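# Fit two printed parts on jig pins or press CALL

## Task

This is the final kit of the day: seat both loose printed parts on their matching jig pins the way the drawing shows. If the kit ought not to be assembled, do not touch its parts; instead press the blue CALL button with a shut gripper and keep it pressed for about one second.

## Robot and tools

Robot: two arms, left_arm and right_arm, each ending in a parallel two-finger gripper. Calibrated base positions in the scene frame: left_arm at (+0.042, +0.297, 0) m with quat_wxyz (+1.000, 0, 0, +0.020); right_arm at (-0.008, -0.340, 0) m with quat_wxyz (+1.000, 0, 0, -0.003). The arm names do not match image left and right.

Frames. Scene frame: origin on the table surface halfway between the nominal bases, +x out over the table, +z up, left_arm toward +y. Fixed cameras and the table use it. Every hand pose, velocity, target and wrist-camera pose that an arm reports is in that arm's own base frame, and offsets run along that arm's base axes, with rotations about the Hand target's position. Gripper axes: fingers point along its +z, and they open and close along its y. end_effector_position is the point between the pads, roughly 1 cm short of the fingertips. Reported positions and orientations can be off by a few cm, worse at long reach.

The 14-number row (used by execute_actions and move): left_arm dx, dy, dz, rx, ry, rz, opening, then right_arm in the same seven-slot order. Always give all 14, even when one arm stays put. Pose slots are offsets from that arm's Hand target when the action or move begins, not absolute poses; 1.0 equals 0.6 m for dx/dy/dz and 180 degrees for rotation; rx, ry, rz form a single rotation vector; range -1 to 1. A translation longer than 1.0 gets shortened along its direction. Opening is absolute: +1 fully open (0.094 m), -1 closed. Sending 0 for an arm's six pose numbers re-requests its current Hand target. A 0 in the opening slot is a real command (half open), so repeat the present opening to leave a gripper unchanged.

execute_actions(actions, cameras): actions is a list of actions; each action is up to 15 rows, one per 1/30 s step, and a short action repeats its final row to fill 15 steps. Every row counts from the action's starting Hand target, not from the previous row, and repeating an offset in a later action moves further. An empty actions list returns camera images; otherwise cameras must name them ("all" or names; an unknown name voids the call).

move(target, speed, blend, opening_speed, grip_force, blocking, cameras): straight-line paths for both grippers toward a target row, or a list of up to 15 rows all counted from the same starting Hand targets. speed in m/s, 0.002 to 4.3 (default 0.25), rotation capped at twice that in rad/s; one value or one per target. blend in m rounds corners between list targets; 0 stops at each. opening_speed is per second on the -1..+1 scale, at least 0.2; use it to close gently on fragile parts. grip_force is newtons per finger pad, 10 to 50, persists until changed; lower force closes slowly. blocking=false returns early while the motion continues. Paths share a 10 s cap, do not avoid obstacles or the other arm, and grippers lag and overshoot more when fast or near full stretch. Avoid sweeping a path close past an arm's own base; route around it. The result adds a "move:" line: done (at rest within 10 mm and 2 degrees), off_target, moving, held (a check withheld steps or the clearance check stopped it) or fault, plus limits such as paced (pose clipped) or held. done does not prove contact or no contact.

wait(seconds 0 to 10): lets time pass holding commands; a running move continues. stop(): brakes a running move, needing some room. zoom_image(camera, region [x0,y0,x1,y1], at most 504x504 px): magnifies the newest image of cam_high, cam_over, cam_left_wrist or cam_right_wrist (each 896x504). finished_scene(scene=1): ends irreversibly; the result must hold without the robot.

Result lines: end_effector_position (m) and end_effector_quat_wxyz per arm; Hand target (last commanded pose after the controller limits orientation to within 40 degrees of measured), from which next offsets count; Tool commands; Joint positions (last number is opening in m); joint torques (offsets, noise, numbers 3 and 4 wrap at ±28 N m); Joint velocities (may say within noise or be omitted); grip_measured on the opening scale (reads up to 2.5 mm wide when empty, a few mm narrower than a squeezed hard part); grip_effort_nm (negative closes, positive opens, motor effort, not pad force); step readings for actions calls. Grippers often rest a few cm short of commands because of friction, weight and play; the next command, even zeros, retries, and you can add the leftover distance as an offset.

Joint ranges (rad): waist -2.880 to 2.880, shoulder 0.000 to 3.142, elbow 0.000 to 3.019 (straight at 2.964), wrist pitch -1.693 to 1.571, wrist yaw -1.571 to 1.571, wrist roll -2.094 to 2.094.

Cautions: nothing may leave the table or be left off it. No drops, releasing moving parts, slams or hard hits on fixed or heavy items. Arms or grippers touching each other (including one gripping the other's fingers) can end the run; the clearance check does not guard grippers and wrist cameras. A blocked arm keeps pushing until you command its target back past the gripper. Holding loads, staying outstretched or pushing on unreachable poses heats motors; a MOTOR HOT line warns, and at 100 °C that arm goes limp and drops for 30 to 60 s or more.

Each tool is called after "Call:" in YAML: its name, and indented under it one key for each argument.

## Session

Call:
execute_actions:
  actions: []

Scene clock: 0.00 s.
left_arm: end_effector_position=(+0.4066, -0.2879, +0.3189) grip_measured=+1.000 grip_effort_nm=n/a end_effector_quat_wxyz=(+0.420, -0.316, +0.846, +0.086) | right_arm: end_effector_position=(+0.2632, +0.2314, +0.2305) grip_measured=+1.000 grip_effort_nm=n/a end_effector_quat_wxyz=(+0.407, +0.242, +0.873, -0.114)
Joint positions: left_arm=[-0.887 1.52 1.493 -1.393 -0.877 -1.53 0.094] | right_arm=[1.112 1.265 1.011 -1.414 0.869 1.697 0.094]
Joint velocities: within noise
Joint torques (N m): no reading
Heat: left arm: hottest wrist pitch 31 °C; right arm: hottest waist 33 °C.
Hand target: left_arm +0.4123, -0.2908, +0.3316; +0.427, -0.322, +0.842, +0.074 | right_arm +0.2663, +0.2404, +0.2446; +0.413, +0.246, +0.872, -0.094
Tool commands: left_gripper/opening=+1.0 right_gripper/opening=+1.0

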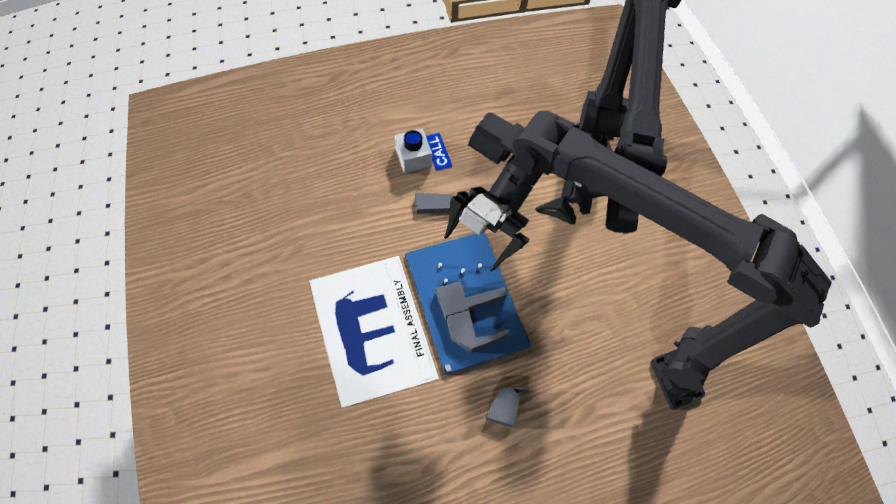

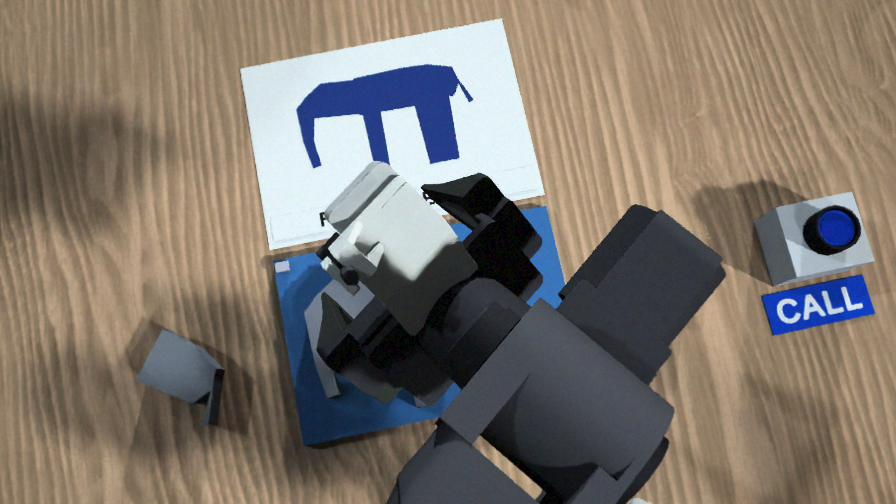

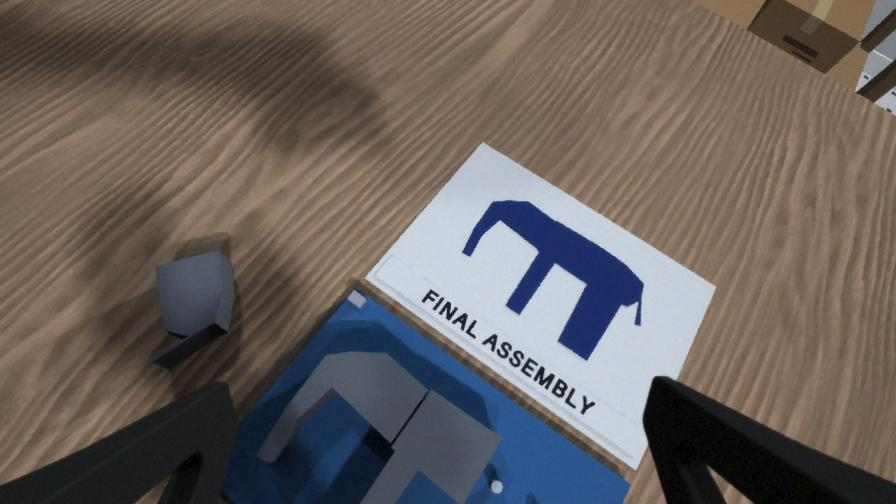

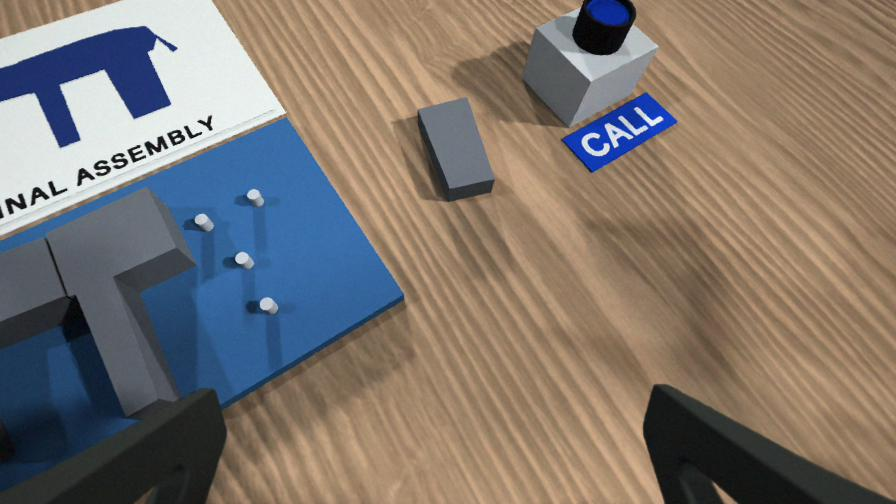

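Call:
zoom_image:
  camera: "cam_left_wrist"
  region: [120, 220, 320, 400]

Call:
zoom_image:
  camera: "cam_right_wrist"
  region: [0, 0, 504, 420]

Call:
zoom_image:
  camera: "cam_over"
  region: [110, 300, 290, 440]

Call:
zoom_image:
  camera: "cam_left_wrist"
  region: [230, 120, 730, 504]

Scaled by 2.520 from the camera's 896x504 image, which has a finer 1280x720 frame.

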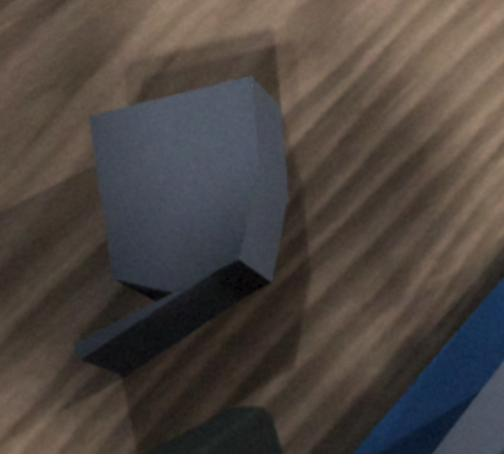

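Scaled by 1.000.

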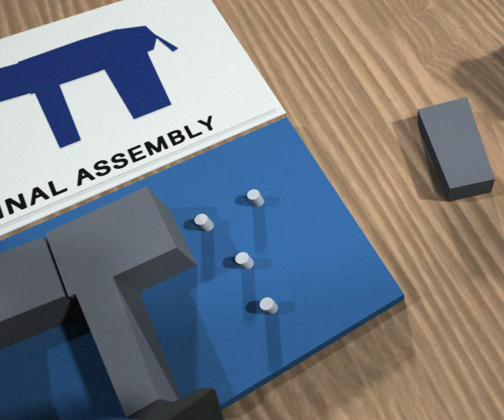

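Scaled by 2.800 from the camera's 896x504 image, which has a finer 1280x720 frame.

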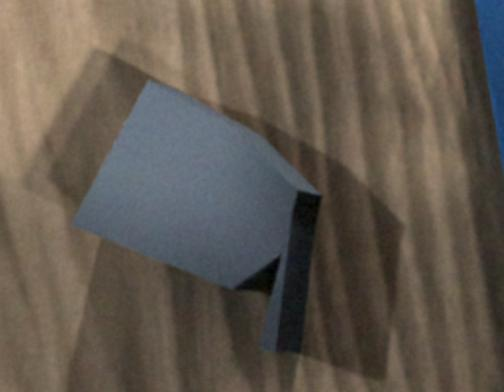

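Scaled by 1.008 from the camera's 896x504 image, which has a finer 1280x720 frame.

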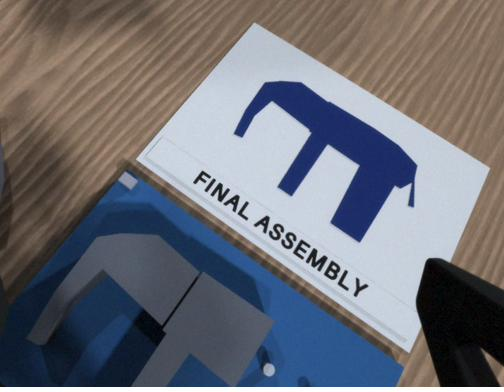

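Call:
zoom_image:
  camera: "cam_over"
  region: [240, 20, 540, 250]

Call:
zoom_image:
  camera: "cam_high"
  region: [300, 180, 560, 440]

Scaled by 1.680 from the camera's 896x504 image, which has a finer 1280x720 frame.

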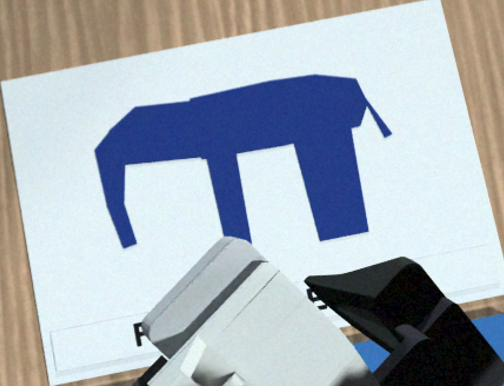

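Scaled by 1.938 from the camera's 896x504 image, which has a finer 1280x720 frame.

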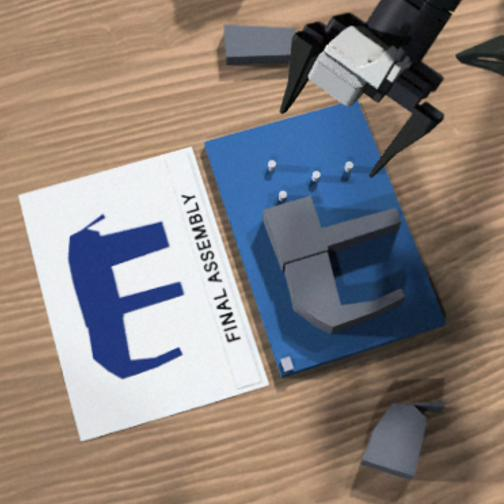

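Call:
move:
  target: [-0.1,0.5,0.05,0,0,0,1,-0.05,-0.25,0.1,0,0,0,1]
  speed: 0.4
  cameras: ["all"]

Scene clock: 30.57 s.
left_arm: end_effector_position=(+0.3519, +0.0037, +0.3503) grip_measured=+1.000 grip_effort_nm=0.02 end_effector_quat_wxyz=(+0.411, -0.319, +0.851, +0.078) | right_arm: end_effector_position=(+0.2373, +0.0949, +0.3032) grip_measured=+1.000 grip_effort_nm=-0.02 end_effector_quat_wxyz=(+0.412, +0.247, +0.872, -0.093)
Joint positions: left_arm=[-0.264 0.854 1.013 -1.053 -0.584 -0.771 0.094] | right_arm=[0.924 0.799 0.9 -1.499 0.86 1.396 0.094]
Joint torques (N m): left_arm=[0.09 -3.14 9.01 1.61 -0.35 0.12] | right_arm=[-2.02 -2.02 8.87 0.05 0.51 -0.15]
Heat: left arm: hottest shoulder 31 °C; right arm: hottest elbow 35 °C.
Hand target: left_arm +0.3523, +0.0092, +0.3616; +0.427, -0.322, +0.842, +0.074 | right_arm +0.2363, +0.0904, +0.3046; +0.413, +0.246, +0.872, -0.094
Off the commanded pose: left_arm 0.013 m, 2 deg | right_arm 0.005 m, 0 deg.
move: off_target (left_arm)

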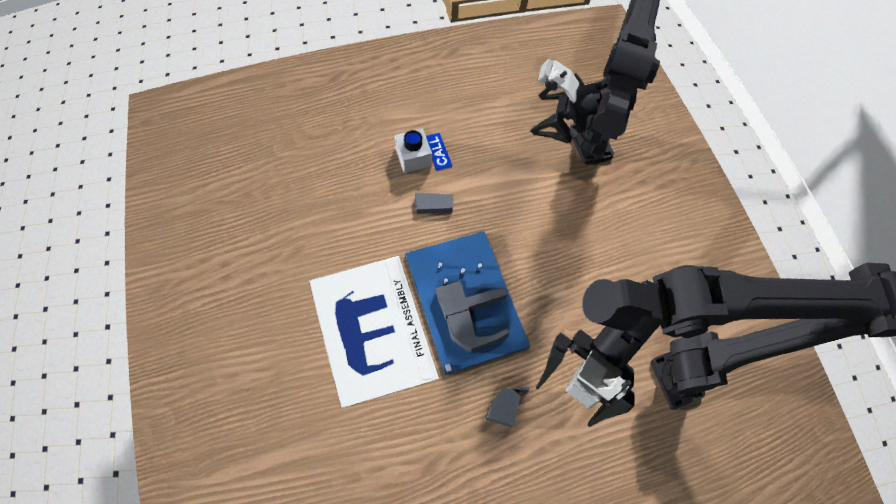

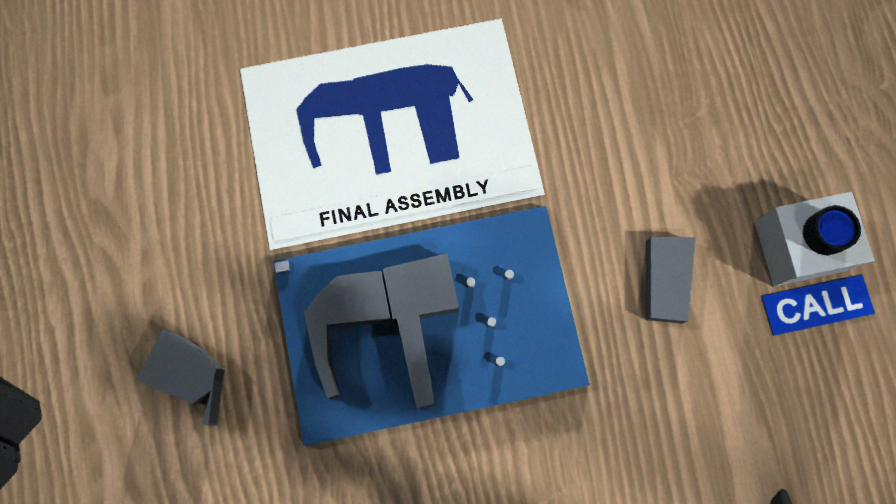

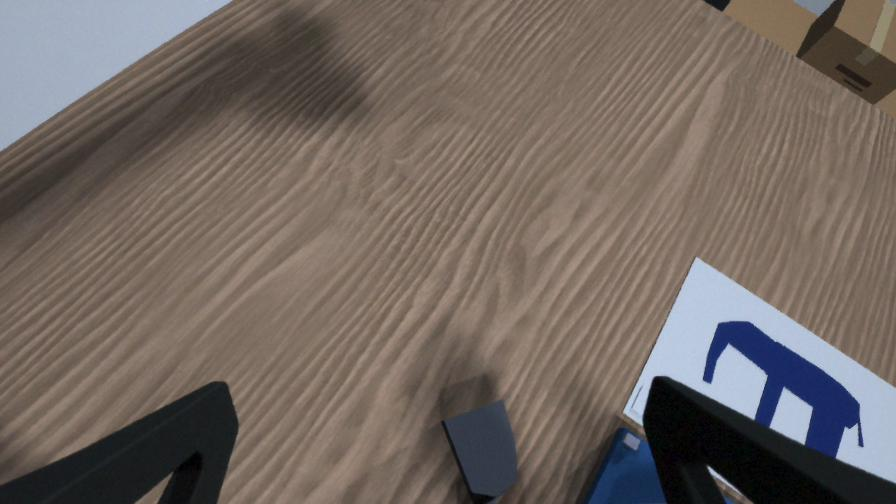

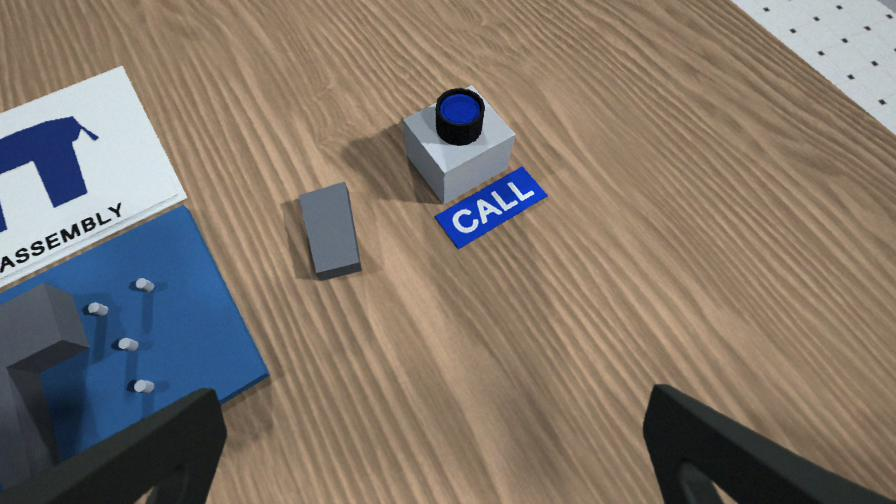

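Call:
zoom_image:
  camera: "cam_over"
  region: [260, 200, 600, 450]

Call:
zoom_image:
  camera: "cam_over"
  region: [130, 310, 250, 440]

Call:
zoom_image:
  camera: "cam_over"
  region: [610, 210, 730, 340]

Call:
zoom_image:
  camera: "cam_over"
  region: [280, 40, 500, 190]

Call:
zoom_image:
  camera: "cam_left_wrist"
  region: [400, 380, 560, 504]

Call:
zoom_image:
  camera: "cam_high"
  region: [400, 230, 540, 440]

Scaled by 1.482 from the camera's 896x504 image, which has a finer 1280x720 frame.

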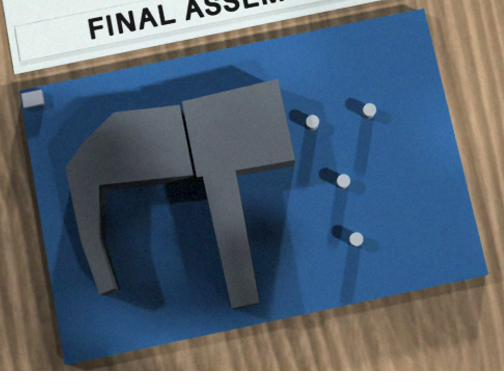

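Scaled by 3.877 from the camera's 896x504 image, which has a finer 1280x720 frame.

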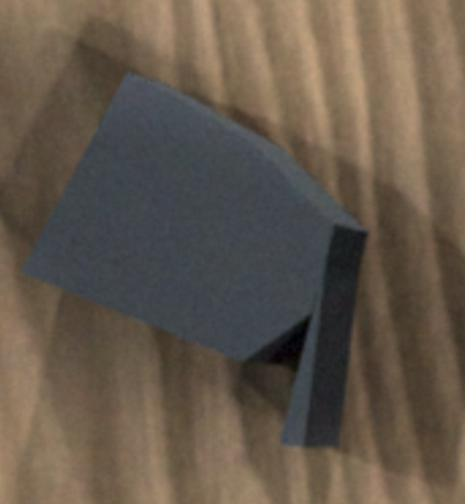

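Scaled by 3.877 from the camera's 896x504 image, which has a finer 1280x720 frame.

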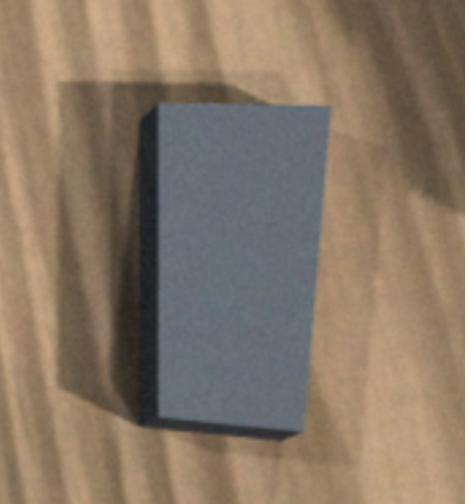

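Scaled by 2.291 from the camera's 896x504 image, which has a finer 1280x720 frame.

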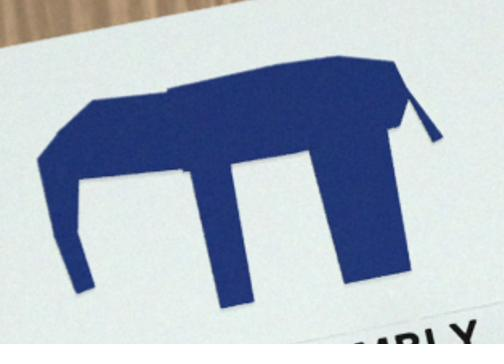

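Scaled by 3.150 from the camera's 896x504 image, which has a finer 1280x720 frame.

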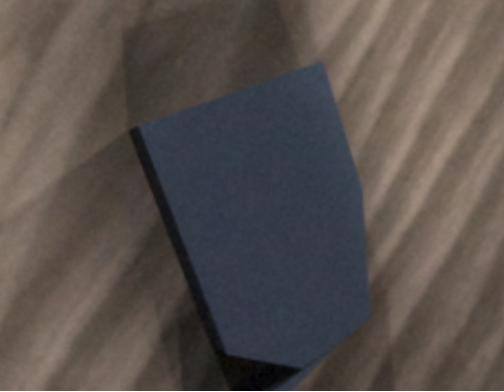

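Scaled by 2.400 from the camera's 896x504 image, which has a finer 1280x720 frame.

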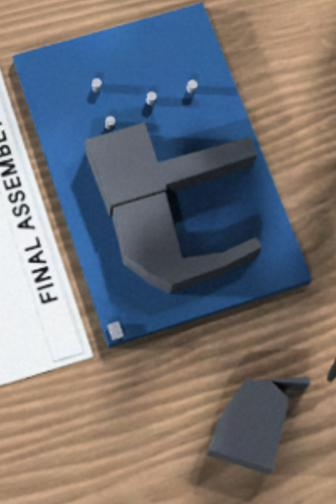

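Call:
move:
  target: [-0.12,-0.1,-0.15,-0.05,0.287,-0.217,1,0.273,0.05,-0.058,0.0625,0.275,0.1636,1]
  speed: 0.4
  cameras: ["all"]

Scene clock: 116.00 s.
left_arm: end_effector_position=(+0.2678, -0.0521, +0.2547) grip_measured=+1.000 grip_effort_nm=0.02 end_effector_quat_wxyz=(-0.018, -0.001, +1.000, +0.005) | right_arm: end_effector_position=(+0.3827, +0.1168, +0.2482) grip_measured=+1.000 grip_effort_nm=-0.03 end_effector_quat_wxyz=(-0.025, +0.005, +1.000, -0.007)
Joint positions: left_arm=[-0.192 1.072 1.09 -1.626 -0.002 -0.194 0.094] | right_arm=[0.297 1.419 1.368 -1.572 -0.001 0.307 0.094]
Joint torques (N m): left_arm=[0.26 -3.43 11.64 -0.55 -0.1 0.09] | right_arm=[-1.73 -10.29 14.86 -0.43 0 -0.14]
Heat: left arm: hottest elbow 33 °C; right arm: hottest elbow 38 °C.
Hand target: left_arm +0.2803, -0.0508, +0.2716; +0.000, +0.000, +1.000, -0.001 | right_arm +0.4001, +0.1204, +0.2698; +0.000, +0.000, +1.000, +0.000
Off the commanded pose: left_arm 0.021 m, 2 deg | right_arm 0.028 m, 3 deg.
move: off_target (left_arm, right_arm)

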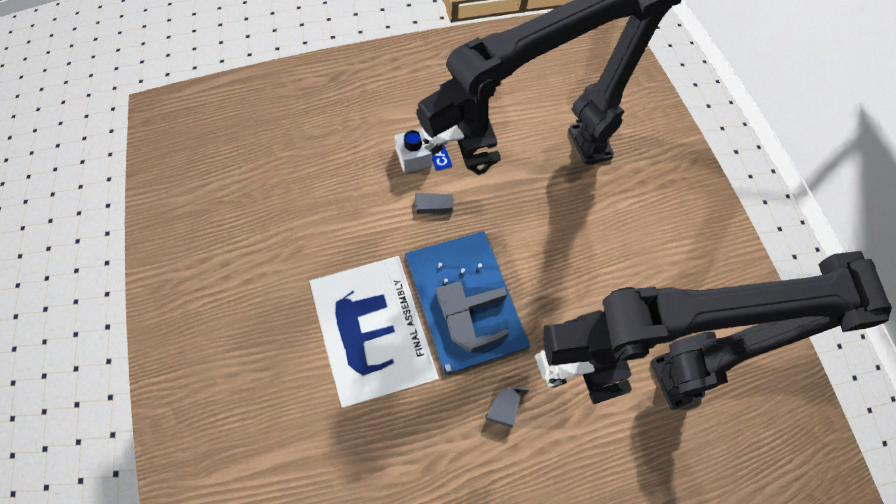

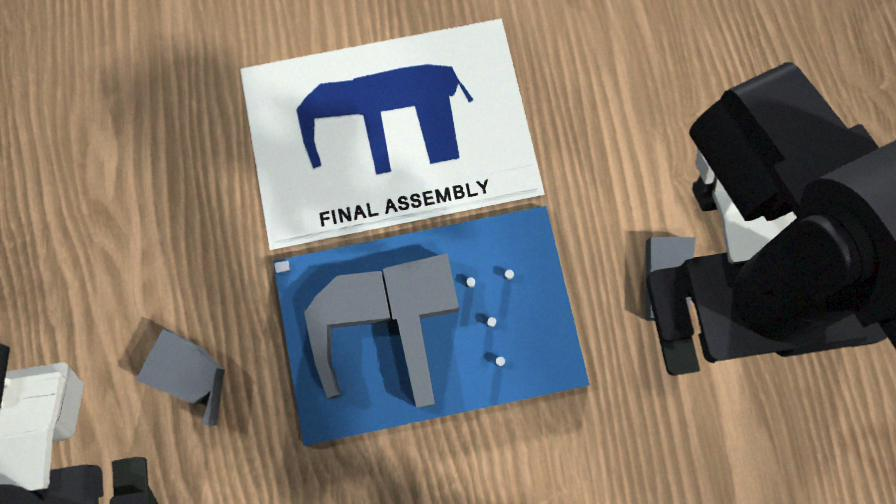

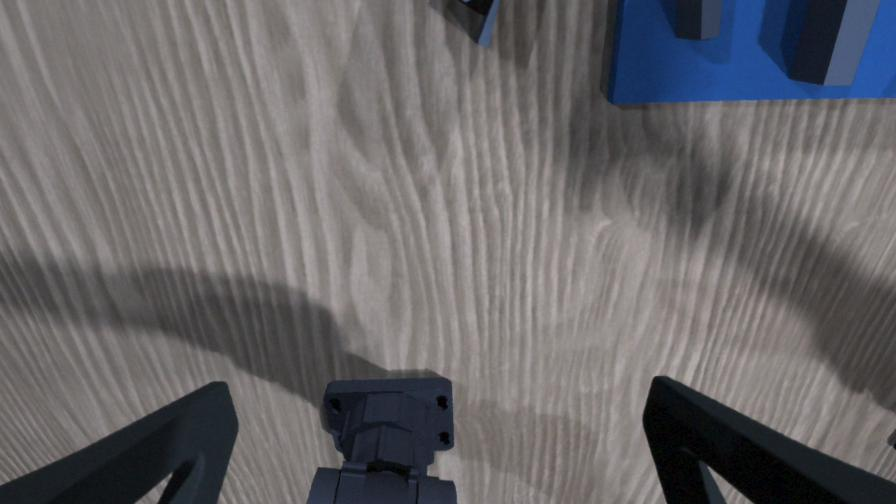

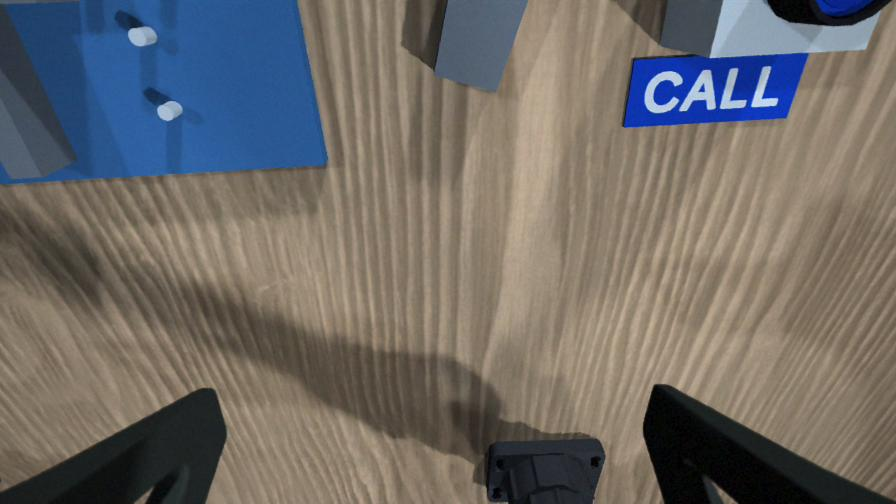

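Call:
move:
  target: [0.23,0.0,0.0,0,0,0,1,0.167,0.0,0.0,0,0,0,1]
  speed: 0.3
  cameras: ["all"]

Scene clock: 129.73 s.
left_arm: end_effector_position=(+0.4030, -0.0527, +0.2584) grip_measured=+1.000 grip_effort_nm=0.02 end_effector_quat_wxyz=(-0.019, -0.003, +1.000, +0.003) | right_arm: end_effector_position=(+0.4842, +0.1170, +0.2496) grip_measured=+1.000 grip_effort_nm=-0.02 end_effector_quat_wxyz=(-0.024, +0.006, +1.000, -0.007)
Joint positions: left_arm=[-0.129 1.425 1.401 -1.585 -0.001 -0.136 0.094] | right_arm=[0.239 1.675 1.667 -1.614 0.002 0.25 0.094]
Joint torques (N m): left_arm=[-0.03 -8.35 11.43 -0.1 -0.03 0.07] | right_arm=[-1.67 -14.8 14.84 -0.43 0 -0.14]
Heat: left arm: hottest elbow 35 °C; right arm: hottest elbow 40 °C.
Hand target: left_arm +0.4183, -0.0508, +0.2716; +0.000, +0.000, +1.000, -0.001 | right_arm +0.5003, +0.1204, +0.2698; +0.000, +0.000, +1.000, +0.000
Off the commanded pose: left_arm 0.020 m, 2 deg | right_arm 0.026 m, 3 deg.
move: off_target (left_arm, right_arm)

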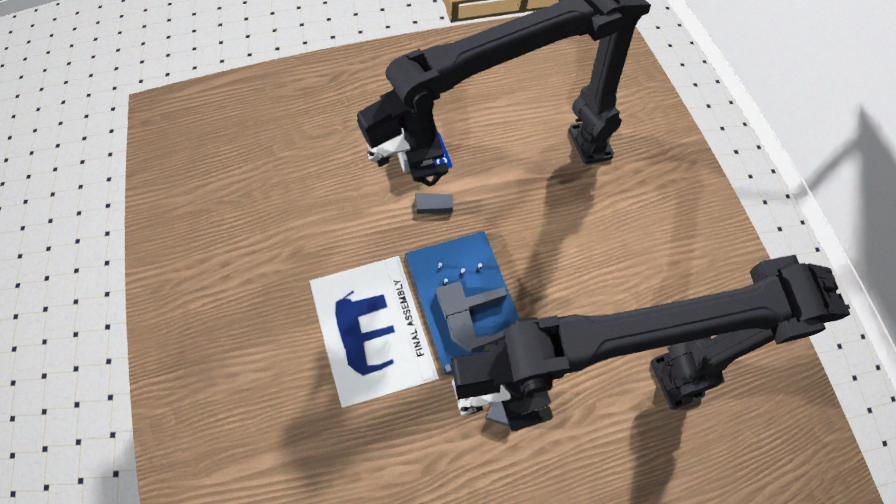

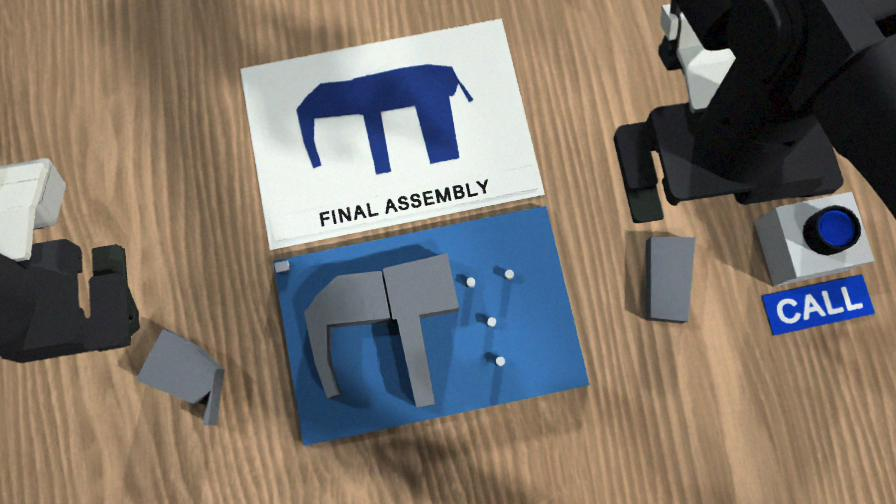

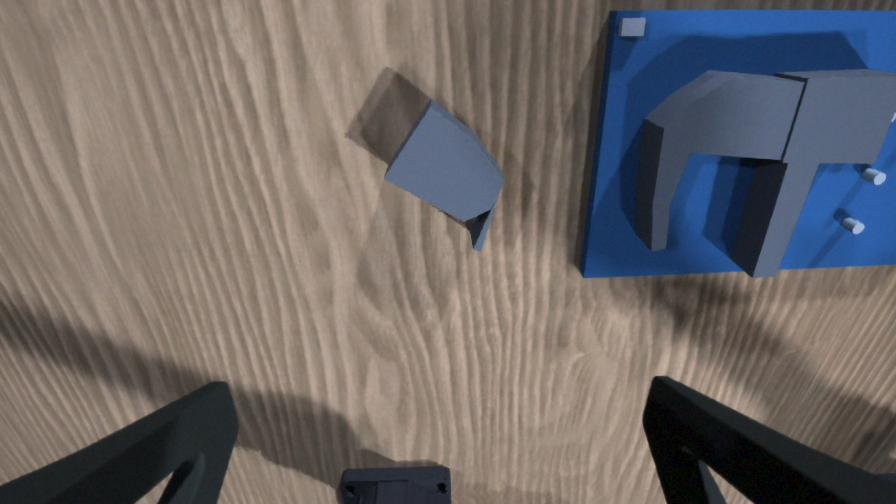

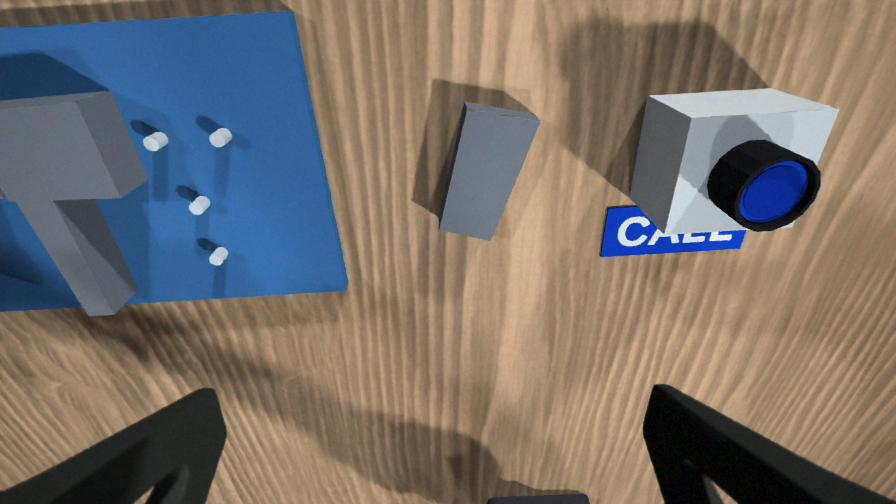

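Call:
zoom_image:
  camera: "cam_left_wrist"
  region: [340, 60, 560, 270]

Call:
zoom_image:
  camera: "cam_left_wrist"
  region: [570, 0, 896, 290]

Call:
zoom_image:
  camera: "cam_right_wrist"
  region: [0, 0, 360, 330]

Call:
zoom_image:
  camera: "cam_right_wrist"
  region: [390, 70, 590, 260]

Scaled by 2.291 from the camera's 896x504 image, which has a finer 1280x720 frame.

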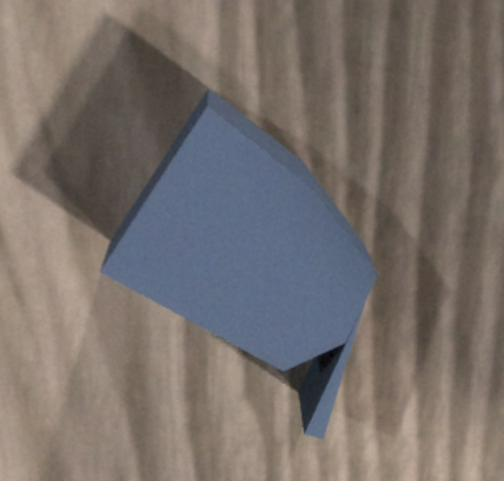

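Scaled by 1.546 from the camera's 896x504 image, which has a finer 1280x720 frame.

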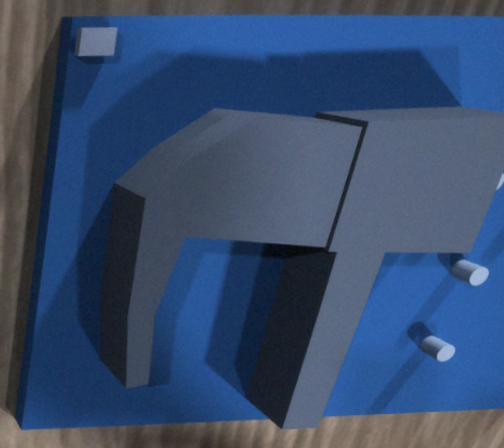

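Scaled by 1.400 from the camera's 896x504 image, which has a finer 1280x720 frame.

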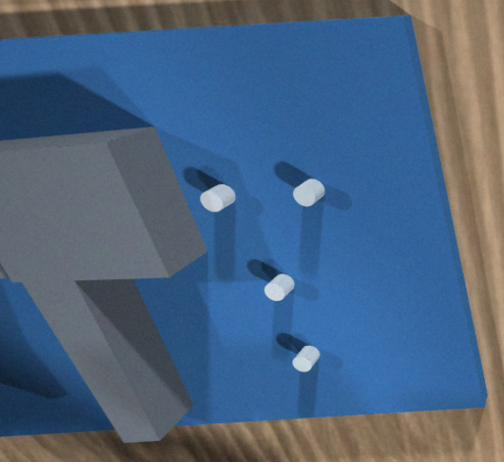

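Scaled by 2.520 from the camera's 896x504 image, which has a finer 1280x720 frame.

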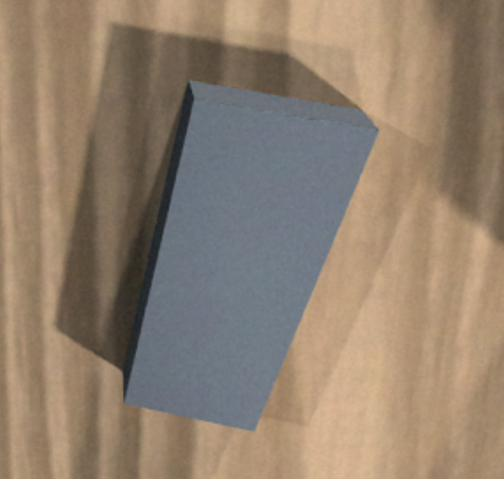

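Call:
move:
  target: [-0.11,0.0,-0.167,0,0,0.286,1,-0.112,-0.04,-0.167,0,0,-0.069,1]
  speed: 0.25
  cameras: ["all"]

Scene clock: 234.43 s.
left_arm: end_effector_position=(+0.3476, -0.0474, +0.1638) grip_measured=+1.000 grip_effort_nm=0.01 end_effector_quat_wxyz=(-0.019, -0.431, +0.902, +0.006) | right_arm: end_effector_position=(+0.4288, +0.1022, +0.1563) grip_measured=+1.000 grip_effort_nm=-0.02 end_effector_quat_wxyz=(-0.025, +0.095, +0.995, -0.007)
Joint positions: left_arm=[-0.129 1.317 1.045 -1.338 0.01 -1.021 0.094] | right_arm=[0.234 1.563 1.282 -1.342 -0.002 0.425 0.094]
Joint torques (N m): left_arm=[-0.73 -8.88 7.76 0.08 -0.28 -0.14] | right_arm=[-1.96 -16.21 8.13 0.43 0.03 0.02]
Heat: left arm: hottest elbow 38 °C; right arm: hottest elbow 50 °C.
Hand target: left_arm +0.3523, -0.0508, +0.1714; +0.000, -0.434, +0.901, -0.001 | right_arm +0.4331, +0.0964, +0.1696; +0.000, +0.109, +0.994, +0.000
Off the commanded pose: left_arm 0.010 m, 2 deg | right_arm 0.015 m, 3 deg.
move: off_target (right_arm)

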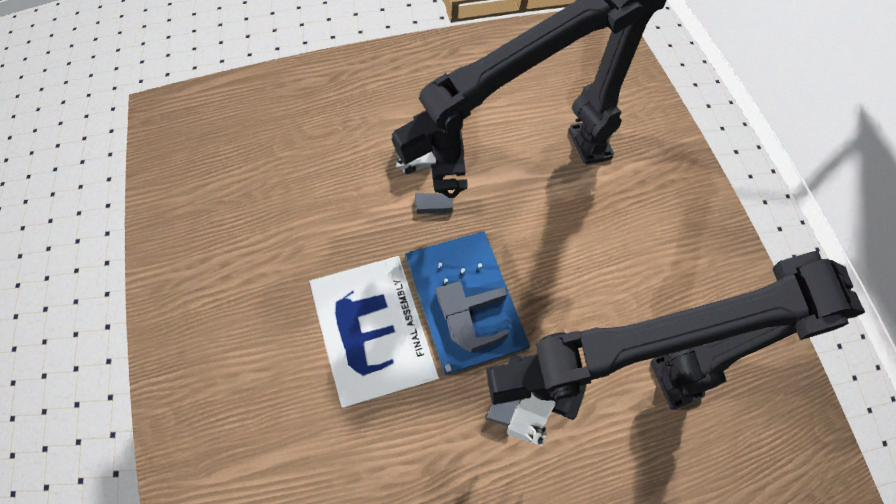

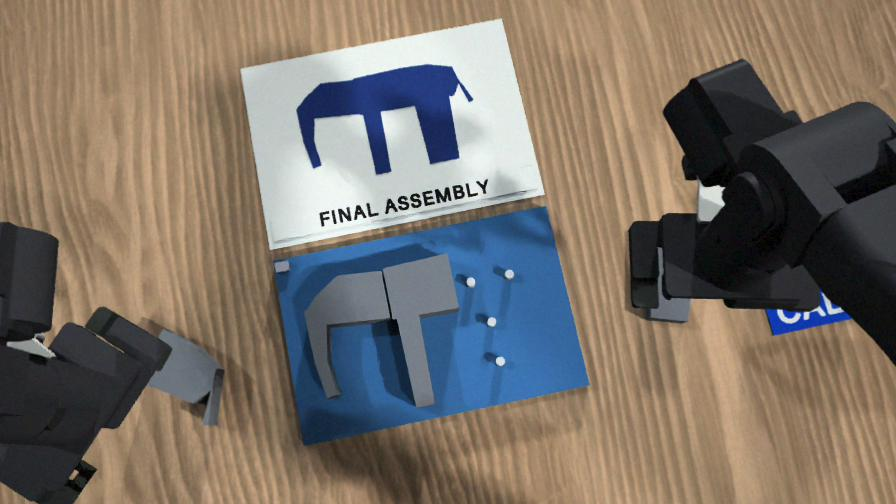

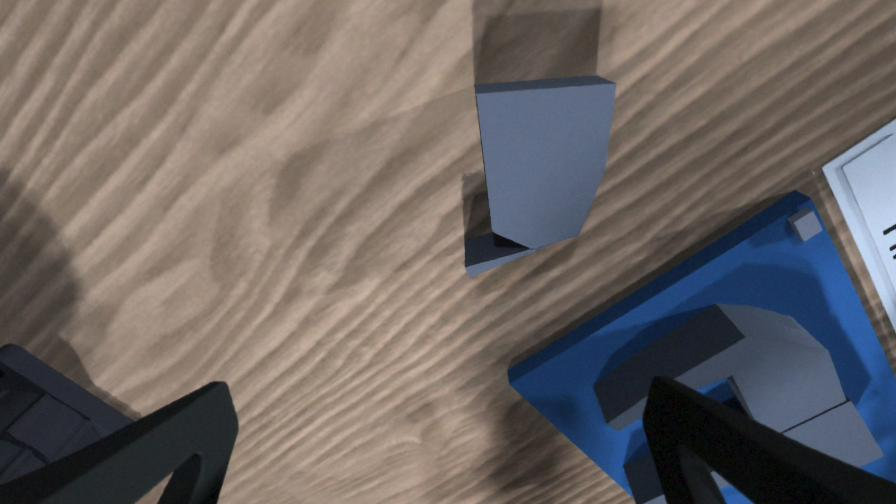

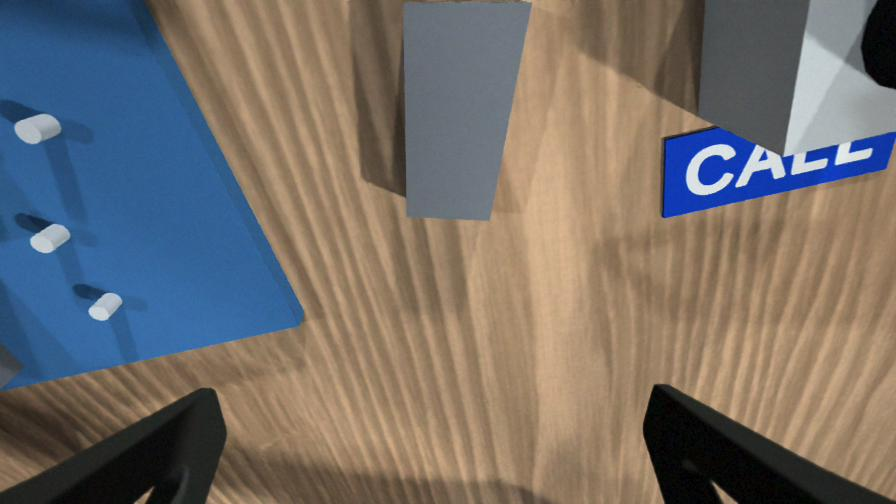

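Call:
move:
  target: [0.065,-0.052,-0.1,0,0,0,1,0.03,-0.013,-0.1,0,0,0,1]
  speed: 0.15
  cameras: ["all"]

Scene clock: 260.27 s.
left_arm: end_effector_position=(+0.3823, -0.0781, +0.1112) grip_measured=+1.000 grip_effort_nm=0.01 end_effector_quat_wxyz=(-0.010, -0.430, +0.903, +0.002) | right_arm: end_effector_position=(+0.4455, +0.0897, +0.1127) grip_measured=+1.000 grip_effort_nm=-0.03 end_effector_quat_wxyz=(-0.007, +0.113, +0.994, -0.001)
Joint positions: left_arm=[-0.197 1.455 1.036 -1.169 0.008 -1.085 0.094] | right_arm=[0.199 1.61 1.219 -1.193 -0.002 0.425 0.094]
Joint torques (N m): left_arm=[-1.08 -7.24 7.97 0.32 -0.29 -0.11] | right_arm=[-1.9 -12.63 8.23 0.53 0.03 -0.14]
Heat: left arm: hottest elbow 36 °C; right arm: hottest elbow 47 °C.
Hand target: left_arm +0.3913, -0.0820, +0.1114; +0.000, -0.434, +0.901, -0.001 | right_arm +0.4511, +0.0886, +0.1096; +0.000, +0.109, +0.994, +0.000
Off the commanded pose: left_arm 0.010 m, 1 deg | right_arm 0.006 m, 1 deg.
move: done

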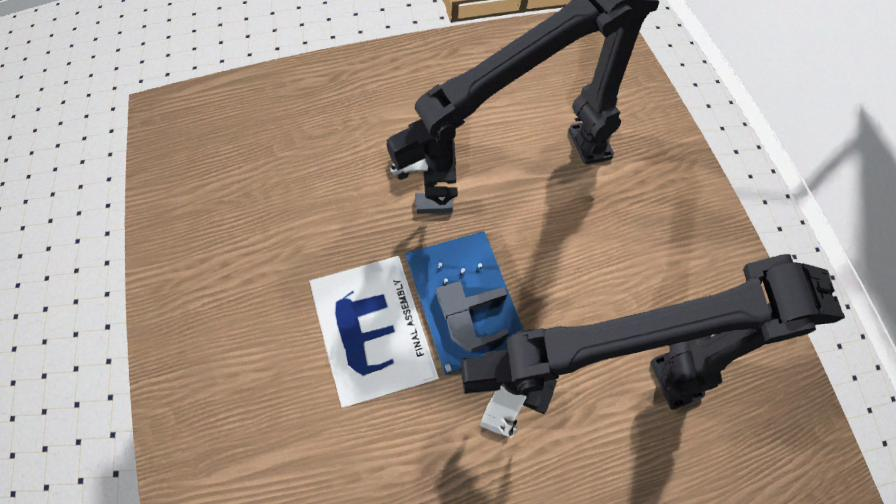

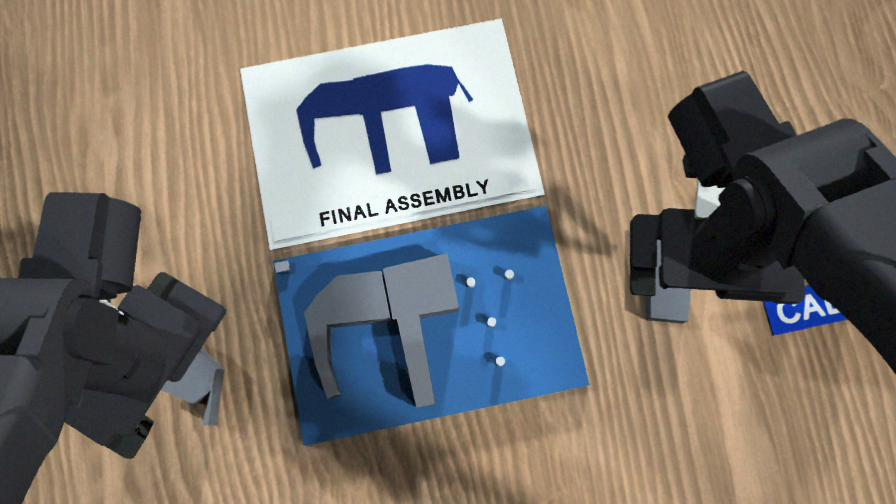

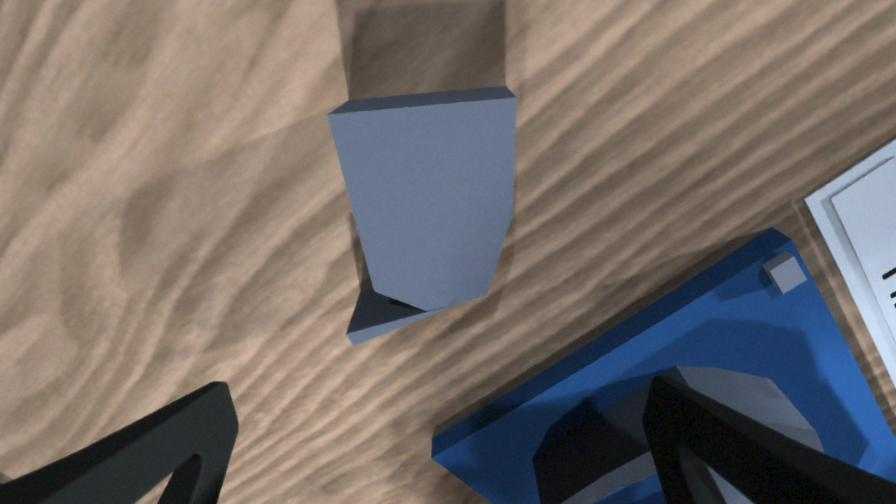

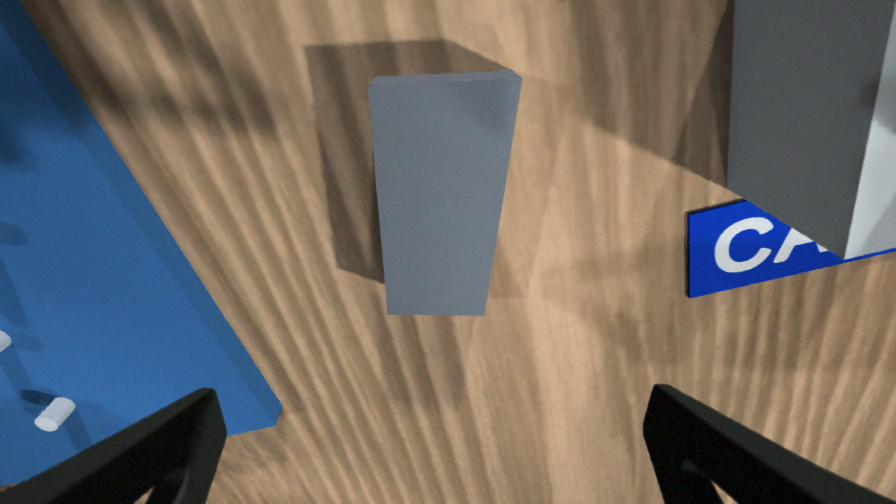

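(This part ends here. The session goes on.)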